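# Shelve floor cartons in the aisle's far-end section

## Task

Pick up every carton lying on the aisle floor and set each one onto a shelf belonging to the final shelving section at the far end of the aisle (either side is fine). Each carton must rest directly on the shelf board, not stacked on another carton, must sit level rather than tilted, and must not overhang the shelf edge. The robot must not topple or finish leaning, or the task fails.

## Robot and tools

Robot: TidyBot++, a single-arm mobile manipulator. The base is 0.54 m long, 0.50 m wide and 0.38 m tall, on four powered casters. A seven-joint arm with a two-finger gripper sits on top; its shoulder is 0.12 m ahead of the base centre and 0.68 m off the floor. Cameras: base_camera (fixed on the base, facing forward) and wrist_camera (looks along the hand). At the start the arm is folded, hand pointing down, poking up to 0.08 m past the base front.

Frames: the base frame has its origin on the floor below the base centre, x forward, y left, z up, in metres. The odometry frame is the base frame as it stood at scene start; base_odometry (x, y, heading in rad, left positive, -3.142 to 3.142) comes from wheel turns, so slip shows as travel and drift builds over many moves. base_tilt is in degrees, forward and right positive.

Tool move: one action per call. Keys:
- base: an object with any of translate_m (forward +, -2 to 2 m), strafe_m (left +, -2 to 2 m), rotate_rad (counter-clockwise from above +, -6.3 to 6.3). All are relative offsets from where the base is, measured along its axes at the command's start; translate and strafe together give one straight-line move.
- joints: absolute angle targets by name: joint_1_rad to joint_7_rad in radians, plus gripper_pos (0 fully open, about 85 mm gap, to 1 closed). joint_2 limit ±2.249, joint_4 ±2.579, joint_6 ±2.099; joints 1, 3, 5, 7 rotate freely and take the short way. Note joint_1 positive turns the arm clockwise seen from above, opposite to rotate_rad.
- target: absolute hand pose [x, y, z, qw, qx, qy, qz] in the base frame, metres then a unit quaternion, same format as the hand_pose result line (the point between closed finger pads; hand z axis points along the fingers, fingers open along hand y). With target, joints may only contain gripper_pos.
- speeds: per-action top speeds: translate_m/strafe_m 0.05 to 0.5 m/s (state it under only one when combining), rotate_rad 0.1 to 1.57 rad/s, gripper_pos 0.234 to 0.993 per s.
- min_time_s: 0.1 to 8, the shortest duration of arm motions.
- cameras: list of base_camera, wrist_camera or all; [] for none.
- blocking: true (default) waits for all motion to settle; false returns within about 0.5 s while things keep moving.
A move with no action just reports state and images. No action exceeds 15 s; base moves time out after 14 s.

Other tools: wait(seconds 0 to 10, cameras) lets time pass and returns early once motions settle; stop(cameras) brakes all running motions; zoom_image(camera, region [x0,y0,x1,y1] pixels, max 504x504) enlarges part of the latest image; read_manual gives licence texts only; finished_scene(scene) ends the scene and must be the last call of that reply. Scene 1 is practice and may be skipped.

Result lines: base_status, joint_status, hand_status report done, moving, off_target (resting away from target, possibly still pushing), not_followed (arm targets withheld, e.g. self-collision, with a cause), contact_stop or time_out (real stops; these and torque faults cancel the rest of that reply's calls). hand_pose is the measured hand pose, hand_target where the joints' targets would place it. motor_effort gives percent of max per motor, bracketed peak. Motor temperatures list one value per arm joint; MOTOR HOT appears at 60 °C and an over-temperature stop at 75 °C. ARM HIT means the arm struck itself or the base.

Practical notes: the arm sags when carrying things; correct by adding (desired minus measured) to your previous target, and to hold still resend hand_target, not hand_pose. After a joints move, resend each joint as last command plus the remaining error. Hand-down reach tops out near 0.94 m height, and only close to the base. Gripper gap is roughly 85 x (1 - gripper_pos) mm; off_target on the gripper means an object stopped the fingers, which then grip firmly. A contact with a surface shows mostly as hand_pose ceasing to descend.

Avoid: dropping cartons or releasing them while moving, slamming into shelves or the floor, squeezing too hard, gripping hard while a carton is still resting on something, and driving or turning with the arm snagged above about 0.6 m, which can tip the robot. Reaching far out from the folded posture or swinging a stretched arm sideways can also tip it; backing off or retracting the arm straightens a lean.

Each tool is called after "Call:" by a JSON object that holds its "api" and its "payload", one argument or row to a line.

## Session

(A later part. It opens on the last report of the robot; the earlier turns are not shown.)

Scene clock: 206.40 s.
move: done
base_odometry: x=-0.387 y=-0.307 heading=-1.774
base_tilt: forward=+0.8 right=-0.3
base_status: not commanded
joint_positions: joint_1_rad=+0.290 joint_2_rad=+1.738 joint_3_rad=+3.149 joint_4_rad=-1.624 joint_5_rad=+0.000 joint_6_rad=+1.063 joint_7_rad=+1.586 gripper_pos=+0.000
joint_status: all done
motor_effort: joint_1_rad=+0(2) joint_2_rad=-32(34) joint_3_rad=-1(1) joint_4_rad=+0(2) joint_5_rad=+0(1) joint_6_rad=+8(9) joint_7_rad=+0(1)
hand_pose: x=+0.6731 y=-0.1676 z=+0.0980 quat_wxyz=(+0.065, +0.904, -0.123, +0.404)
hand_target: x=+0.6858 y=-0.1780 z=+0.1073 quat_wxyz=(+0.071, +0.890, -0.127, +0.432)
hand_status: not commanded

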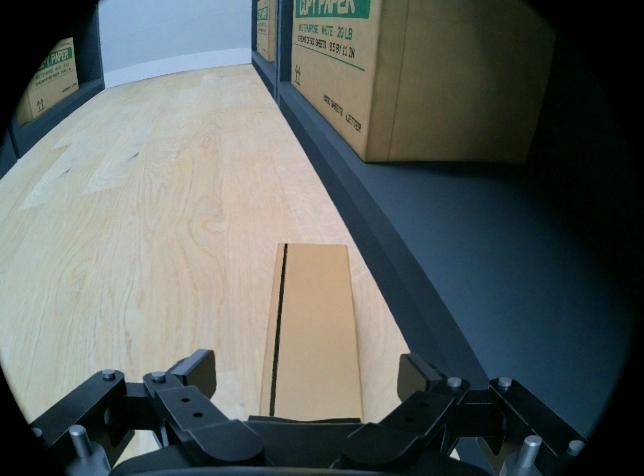

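Call:
{"api": "move", "payload": {
  "joints": {"joint_2_rad": 1.934, "joint_4_rad": -1.378, "joint_6_rad": 1.115},
  "min_time_s": 1.3
}}

Call:
{"api": "move", "payload": {
  "joints": {"gripper_pos": 0.376},
  "speeds": {"gripper_pos": 0.234}
}}

Call:
{"api": "move", "payload": {
  "joints": {"joint_2_rad": 1.70, "joint_4_rad": -1.62, "joint_6_rad": 1.11},
  "min_time_s": 1.2,
  "cameras": ["wrist_camera"]
}}

Scene clock: 212.73 s.
move: done
base_odometry: x=-0.387 y=-0.307 heading=-1.774
base_tilt: forward=+0.8 right=-0.3
base_status: not commanded
joint_positions: joint_1_rad=+0.290 joint_2_rad=+1.916 joint_3_rad=+3.149 joint_4_rad=-1.400 joint_5_rad=+0.000 joint_6_rad=+1.063 joint_7_rad=+1.586 gripper_pos=+0.000
joint_status: all done
motor_effort: joint_1_rad=-1(1) joint_2_rad=-31(33) joint_3_rad=-1(1) joint_4_rad=+1(3) joint_5_rad=+0(1) joint_6_rad=+8(9) joint_7_rad=+0(1)
hand_pose: x=+0.6771 y=-0.1683 z=+0.0333 quat_wxyz=(+0.068, +0.895, -0.121, +0.424)
hand_target: x=+0.6841 y=-0.1771 z=+0.0400 quat_wxyz=(+0.074, +0.882, -0.125, +0.449)
hand_status: not commanded
pictures: none

Scene clock: 215.30 s.
move: off_target
base_odometry: x=-0.387 y=-0.307 heading=-1.774
base_tilt: forward=+0.8 right=-0.3
base_status: not commanded
joint_positions: joint_1_rad=+0.291 joint_2_rad=+1.916 joint_3_rad=+3.149 joint_4_rad=-1.400 joint_5_rad=+0.000 joint_6_rad=+1.073 joint_7_rad=+1.586 gripper_pos=+0.364
joint_status: gripper_pos off_target (ended at +0.364, target +0.376)
motor_effort: joint_1_rad=+0(2) joint_2_rad=-29(31) joint_3_rad=-1(1) joint_4_rad=+2(2) joint_5_rad=-1(1) joint_6_rad=+7(9) joint_7_rad=-1(1)
hand_pose: x=+0.6789 y=-0.1693 z=+0.0358 quat_wxyz=(+0.069, +0.893, -0.121, +0.429)
hand_target: x=+0.6841 y=-0.1771 z=+0.0400 quat_wxyz=(+0.074, +0.882, -0.125, +0.449)
hand_status: not commanded
pictures: none

Scene clock: 216.80 s.
move: done
base_odometry: x=-0.387 y=-0.307 heading=-1.774
base_tilt: forward=+0.8 right=-0.3
base_status: not commanded
joint_positions: joint_1_rad=+0.291 joint_2_rad=+1.719 joint_3_rad=+3.149 joint_4_rad=-1.598 joint_5_rad=+0.000 joint_6_rad=+1.073 joint_7_rad=+1.586 gripper_pos=+0.364
joint_status: all done
motor_effort: joint_1_rad=+1(1) joint_2_rad=-33(33) joint_3_rad=-1(1) joint_4_rad=+2(3) joint_5_rad=-1(1) joint_6_rad=+9(9) joint_7_rad=-1(2)
hand_pose: x=+0.6975 y=-0.1753 z=+0.1159 quat_wxyz=(+0.069, +0.893, -0.122, +0.428)
hand_target: x=+0.7022 y=-0.1832 z=+0.1325 quat_wxyz=(+0.073, +0.885, -0.126, +0.443)
hand_status: not commanded

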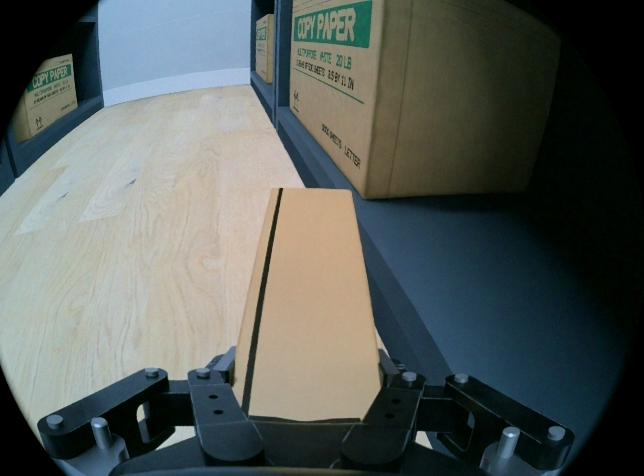

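Call:
{"api": "move", "payload": {
  "base": {"strafe_m": 0.145},
  "joints": {"joint_1_rad": 0.0, "joint_2_rad": 0.232, "joint_4_rad": -2.40, "joint_6_rad": 0.33},
  "min_time_s": 2.5
}}

Call:
{"api": "move", "payload": {
  "base": {"translate_m": 1.11},
  "cameras": ["base_camera"]
}}

Call:
{"api": "move", "payload": {
  "joints": {"joint_1_rad": 0.72},
  "min_time_s": 1.3,
  "cameras": ["wrist_camera"]
}}

Scene clock: 239.90 s.
move: done
base_odometry: x=-0.245 y=-0.337 heading=-1.775
base_tilt: forward=+0.8 right=-0.3
base_status: done
joint_positions: joint_1_rad=+0.013 joint_2_rad=+0.250 joint_3_rad=+3.148 joint_4_rad=-2.373 joint_5_rad=+0.000 joint_6_rad=+0.380 joint_7_rad=+1.586 gripper_pos=+0.364
joint_status: all done
motor_effort: joint_1_rad=-1(3) joint_2_rad=-18(37) joint_3_rad=-1(3) joint_4_rad=+11(12) joint_5_rad=+0(1) joint_6_rad=+9(10) joint_7_rad=-1(1)
hand_pose: x=+0.6227 y=-0.0088 z=+0.6225 quat_wxyz=(+0.008, +0.901, -0.002, +0.434)
hand_target: x=+0.6009 y=-0.0015 z=+0.6090 quat_wxyz=(+0.005, +0.913, +0.005, +0.408)
hand_status: not commanded
pictures: none

Scene clock: 243.43 s.
move: done
base_odometry: x=-0.470 y=-1.424 heading=-1.775
base_tilt: forward=+0.8 right=-0.3
base_status: done
joint_positions: joint_1_rad=+0.013 joint_2_rad=+0.247 joint_3_rad=+3.148 joint_4_rad=-2.377 joint_5_rad=+0.000 joint_6_rad=+0.374 joint_7_rad=+1.586 gripper_pos=+0.364
joint_status: not commanded
motor_effort: joint_1_rad=+0(1) joint_2_rad=-18(20) joint_3_rad=-1(1) joint_4_rad=+11(13) joint_5_rad=+0(1) joint_6_rad=+9(9) joint_7_rad=+0(1)
hand_pose: x=+0.6196 y=-0.0084 z=+0.6213 quat_wxyz=(+0.008, +0.902, -0.002, +0.431)
hand_target: x=+0.6009 y=-0.0015 z=+0.6090 quat_wxyz=(+0.005, +0.913, +0.005, +0.408)
hand_status: not commanded

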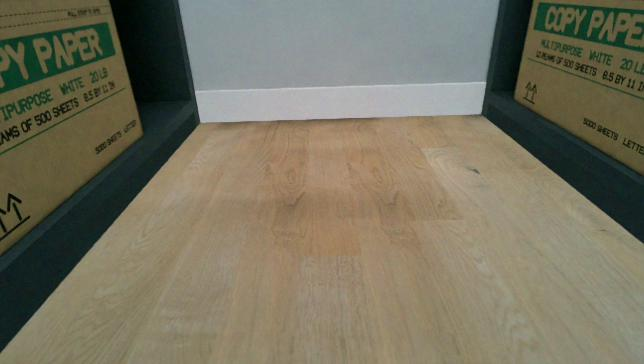

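Scene clock: 245.43 s.
move: done
base_odometry: x=-0.470 y=-1.424 heading=-1.775
base_tilt: forward=+0.8 right=-0.3
base_status: not commanded
joint_positions: joint_1_rad=+0.709 joint_2_rad=+0.247 joint_3_rad=+3.148 joint_4_rad=-2.377 joint_5_rad=+0.000 joint_6_rad=+0.374 joint_7_rad=+1.586 gripper_pos=+0.364
joint_status: all done
motor_effort: joint_1_rad=+0(2) joint_2_rad=-19(19) joint_3_rad=-1(2) joint_4_rad=+11(12) joint_5_rad=+0(1) joint_6_rad=+9(9) joint_7_rad=-1(1)
hand_pose: x=+0.4976 y=-0.3277 z=+0.6213 quat_wxyz=(+0.155, +0.847, -0.309, +0.403)
hand_target: x=+0.4803 y=-0.3189 z=+0.6090 quat_wxyz=(+0.148, +0.856, -0.317, +0.380)
hand_status: not commanded

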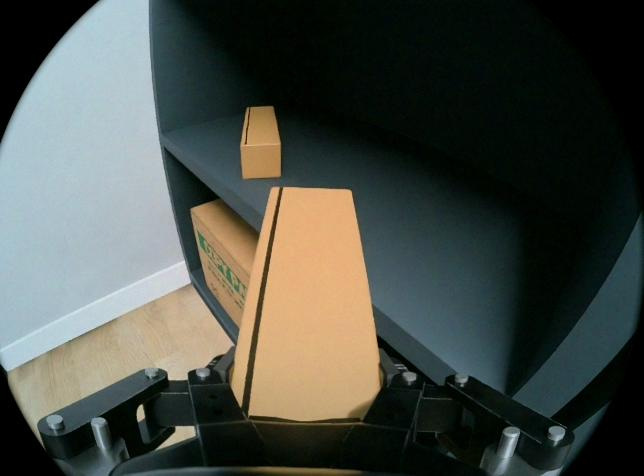

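Call:
{"api": "move", "payload": {
  "base": {"strafe_m": -0.09},
  "speeds": {"strafe_m": 0.1},
  "joints": {"joint_2_rad": 0.687, "joint_4_rad": -1.642, "joint_6_rad": 0.035},
  "min_time_s": 2,
  "cameras": ["wrist_camera"]
}}

Scene clock: 251.40 s.
move: done
base_odometry: x=-0.558 y=-1.406 heading=-1.774
base_tilt: forward=+0.9 right=-0.3
base_status: done
joint_positions: joint_1_rad=+0.715 joint_2_rad=+0.671 joint_3_rad=+3.148 joint_4_rad=-1.679 joint_5_rad=+0.000 joint_6_rad=+0.084 joint_7_rad=+1.586 gripper_pos=+0.364
joint_status: all done
motor_effort: joint_1_rad=+0(2) joint_2_rad=-33(35) joint_3_rad=-1(2) joint_4_rad=+14(15) joint_5_rad=+0(1) joint_6_rad=+8(10) joint_7_rad=+0(2)
hand_pose: x=+0.6641 y=-0.4772 z=+0.5909 quat_wxyz=(+0.154, +0.850, -0.312, +0.395)
hand_target: x=+0.6652 y=-0.4822 z=+0.5849 quat_wxyz=(+0.150, +0.855, -0.316, +0.383)
hand_status: not commanded

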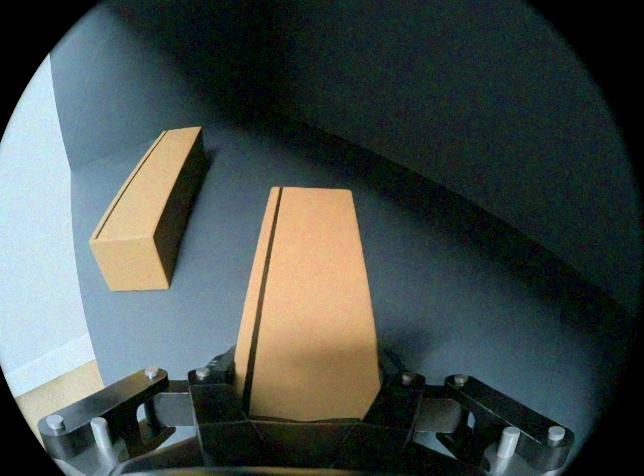

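Call:
{"api": "move", "payload": {
  "joints": {"joint_2_rad": 0.775, "joint_4_rad": -1.522, "joint_6_rad": 0.005},
  "min_time_s": 1.2
}}

Call:
{"api": "move", "payload": {
  "joints": {"joint_2_rad": 0.788, "joint_4_rad": -1.520, "joint_6_rad": 0.06},
  "min_time_s": 0.8
}}

Scene clock: 261.57 s.
move: done
base_odometry: x=-0.558 y=-1.406 heading=-1.774
base_tilt: forward=+0.8 right=-0.3
base_status: not commanded
joint_positions: joint_1_rad=+0.715 joint_2_rad=+0.756 joint_3_rad=+3.148 joint_4_rad=-1.558 joint_5_rad=+0.000 joint_6_rad=+0.053 joint_7_rad=+1.586 gripper_pos=+0.364
joint_status: all done
motor_effort: joint_1_rad=+0(1) joint_2_rad=-36(37) joint_3_rad=-1(1) joint_4_rad=+14(16) joint_5_rad=+0(0) joint_6_rad=+8(10) joint_7_rad=+0(2)
hand_pose: x=+0.6909 y=-0.5005 z=+0.5765 quat_wxyz=(+0.155, +0.850, -0.311, +0.397)
hand_target: x=+0.6913 y=-0.5051 z=+0.5681 quat_wxyz=(+0.151, +0.855, -0.316, +0.384)
hand_status: not commanded
pictures: none

Scene clock: 262.67 s.
move: done
base_odometry: x=-0.558 y=-1.406 heading=-1.774
base_tilt: forward=+0.8 right=-0.3
base_status: not commanded
joint_positions: joint_1_rad=+0.715 joint_2_rad=+0.764 joint_3_rad=+3.148 joint_4_rad=-1.556 joint_5_rad=+0.000 joint_6_rad=+0.053 joint_7_rad=+1.586 gripper_pos=+0.364
joint_status: all done
motor_effort: joint_1_rad=-1(1) joint_2_rad=-35(37) joint_3_rad=-1(1) joint_4_rad=+14(16) joint_5_rad=+0(1) joint_6_rad=+9(9) joint_7_rad=+0(1)
hand_pose: x=+0.6911 y=-0.5006 z=+0.5721 quat_wxyz=(+0.154, +0.851, -0.312, +0.394)
hand_target: x=+0.6991 y=-0.5119 z=+0.5721 quat_wxyz=(+0.158, +0.846, -0.312, +0.402)
hand_status: not commanded
pictures: none

Call:
{"api": "move", "payload": {
  "joints": {"joint_2_rad": 0.796, "joint_4_rad": -1.520, "joint_6_rad": 0.12},
  "min_time_s": 0.8
}}

Call:
{"api": "move", "payload": {
  "joints": {"joint_2_rad": 0.806, "joint_4_rad": -1.518, "joint_6_rad": 0.125},
  "min_time_s": 0.8,
  "cameras": ["wrist_camera"]
}}

Scene clock: 266.83 s.
move: done
base_odometry: x=-0.558 y=-1.406 heading=-1.774
base_tilt: forward=+0.8 right=-0.3
base_status: not commanded
joint_positions: joint_1_rad=+0.715 joint_2_rad=+0.771 joint_3_rad=+3.148 joint_4_rad=-1.555 joint_5_rad=+0.000 joint_6_rad=+0.068 joint_7_rad=+1.586 gripper_pos=+0.364
joint_status: all done
motor_effort: joint_1_rad=+0(1) joint_2_rad=-35(37) joint_3_rad=-1(1) joint_4_rad=+14(15) joint_5_rad=+0(1) joint_6_rad=+8(9) joint_7_rad=-1(1)
hand_pose: x=+0.6930 y=-0.5022 z=+0.5707 quat_wxyz=(+0.156, +0.849, -0.311, +0.398)
hand_target: x=+0.7070 y=-0.5188 z=+0.5808 quat_wxyz=(+0.166, +0.835, -0.308, +0.424)
hand_status: not commanded
pictures: none

Scene clock: 267.93 s.
move: done
base_odometry: x=-0.558 y=-1.406 heading=-1.774
base_tilt: forward=+0.8 right=-0.3
base_status: not commanded
joint_positions: joint_1_rad=+0.715 joint_2_rad=+0.774 joint_3_rad=+3.148 joint_4_rad=-1.553 joint_5_rad=+0.000 joint_6_rad=+0.072 joint_7_rad=+1.586 gripper_pos=+0.364
joint_status: all done
motor_effort: joint_1_rad=+0(1) joint_2_rad=-36(37) joint_3_rad=-1(1) joint_4_rad=+14(15) joint_5_rad=+0(1) joint_6_rad=+8(9) joint_7_rad=+0(1)
hand_pose: x=+0.6941 y=-0.5033 z=+0.5701 quat_wxyz=(+0.156, +0.848, -0.311, +0.400)
hand_target: x=+0.7075 y=-0.5193 z=+0.5751 quat_wxyz=(+0.166, +0.836, -0.308, +0.423)
hand_status: not commanded

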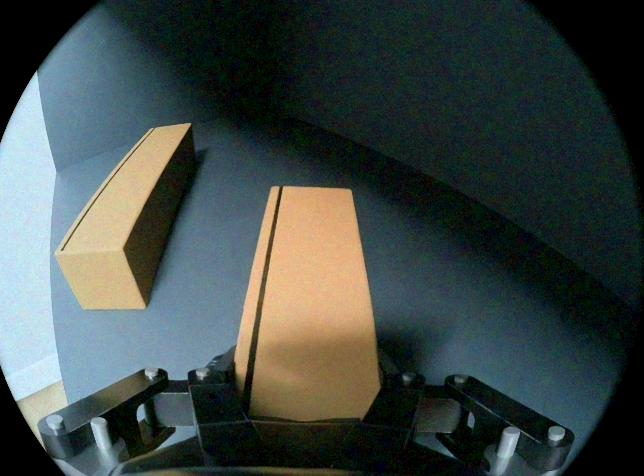

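Call:
{"api": "move", "payload": {
  "joints": {"gripper_pos": 0.2},
  "speeds": {"gripper_pos": 0.234}
}}

Call:
{"api": "move", "payload": {
  "joints": {"joint_2_rad": 0.68, "joint_4_rad": -1.52, "joint_6_rad": 0.0, "gripper_pos": 0.12},
  "min_time_s": 1.2,
  "cameras": ["wrist_camera"]
}}

Call:
{"api": "move", "payload": {
  "base": {"strafe_m": 0.09},
  "joints": {"joint_2_rad": 0.232, "joint_4_rad": -2.40, "joint_6_rad": 0.40},
  "min_time_s": 1.8,
  "cameras": ["all"]
}}

Scene clock: 272.77 s.
move: done
base_odometry: x=-0.558 y=-1.406 heading=-1.774
base_tilt: forward=+0.8 right=-0.3
base_status: not commanded
joint_positions: joint_1_rad=+0.715 joint_2_rad=+0.780 joint_3_rad=+3.148 joint_4_rad=-1.549 joint_5_rad=+0.000 joint_6_rad=+0.074 joint_7_rad=+1.586 gripper_pos=+0.200
joint_status: all done
motor_effort: joint_1_rad=-1(1) joint_2_rad=-35(36) joint_3_rad=-1(1) joint_4_rad=+14(14) joint_5_rad=+0(1) joint_6_rad=+8(8) joint_7_rad=-1(1)
hand_pose: x=+0.6952 y=-0.5042 z=+0.5685 quat_wxyz=(+0.156, +0.848, -0.311, +0.400)
hand_target: x=+0.7075 y=-0.5193 z=+0.5751 quat_wxyz=(+0.166, +0.836, -0.308, +0.423)
hand_status: not commanded
pictures: none

Scene clock: 274.30 s.
move: done
base_odometry: x=-0.558 y=-1.406 heading=-1.774
base_tilt: forward=+0.8 right=-0.3
base_status: not commanded
joint_positions: joint_1_rad=+0.715 joint_2_rad=+0.701 joint_3_rad=+3.148 joint_4_rad=-1.549 joint_5_rad=+0.000 joint_6_rad=+0.047 joint_7_rad=+1.586 gripper_pos=+0.120
joint_status: all done
motor_effort: joint_1_rad=+1(1) joint_2_rad=-35(38) joint_3_rad=-1(1) joint_4_rad=+15(15) joint_5_rad=+0(1) joint_6_rad=+8(9) joint_7_rad=+0(1)
hand_pose: x=+0.6963 y=-0.5052 z=+0.6219 quat_wxyz=(+0.164, +0.837, -0.307, +0.421)
hand_target: x=+0.6967 y=-0.5098 z=+0.6407 quat_wxyz=(+0.166, +0.836, -0.309, +0.422)
hand_status: not commanded

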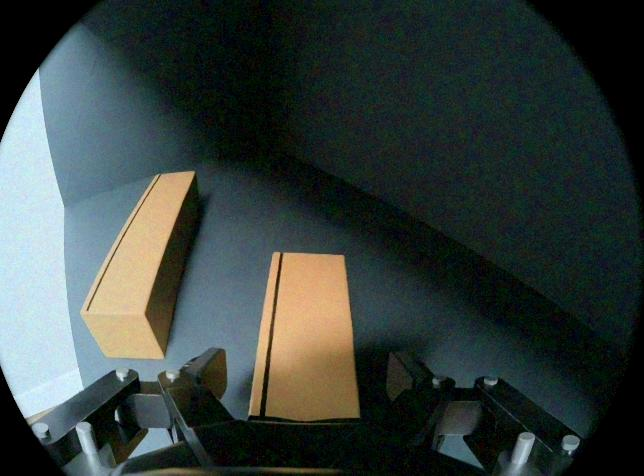

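Scene clock: 276.47 s.
move: done
base_odometry: x=-0.470 y=-1.424 heading=-1.774
base_tilt: forward=+0.8 right=-0.3
base_status: done
joint_positions: joint_1_rad=+0.714 joint_2_rad=+0.251 joint_3_rad=+3.148 joint_4_rad=-2.371 joint_5_rad=+0.000 joint_6_rad=+0.342 joint_7_rad=+1.586 gripper_pos=+0.120
joint_status: all done
motor_effort: joint_1_rad=+0(2) joint_2_rad=-18(38) joint_3_rad=-1(2) joint_4_rad=+11(15) joint_5_rad=+0(1) joint_6_rad=+8(9) joint_7_rad=-1(1)
hand_pose: x=+0.4933 y=-0.3271 z=+0.6140 quat_wxyz=(+0.151, +0.853, -0.314, +0.390)
hand_target: x=+0.4907 y=-0.3282 z=+0.6257 quat_wxyz=(+0.160, +0.842, -0.312, +0.409)
hand_status: not commanded
pictures: base_camera, wrist_camera

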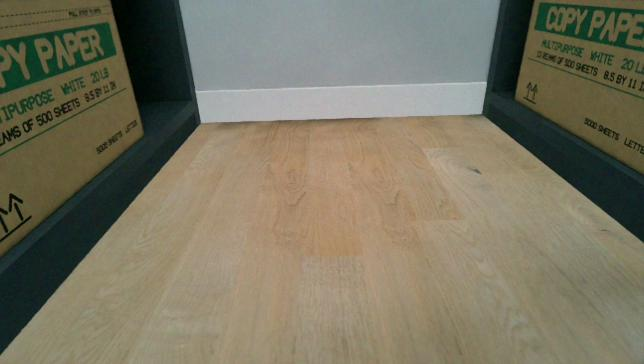

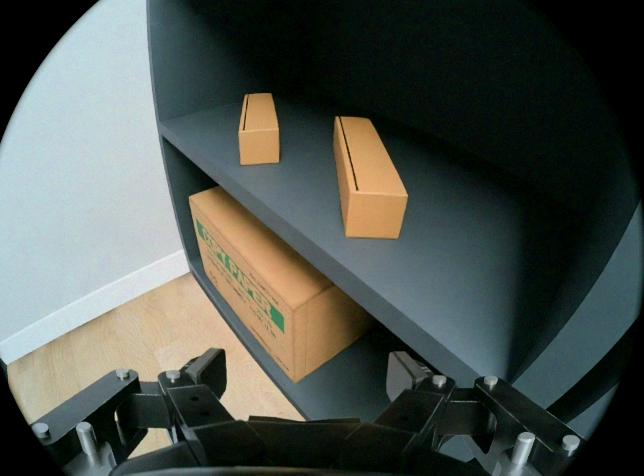

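Call:
{"api": "finished_scene", "payload": {
  "scene": 2
}}

The scene is finished: the task was done.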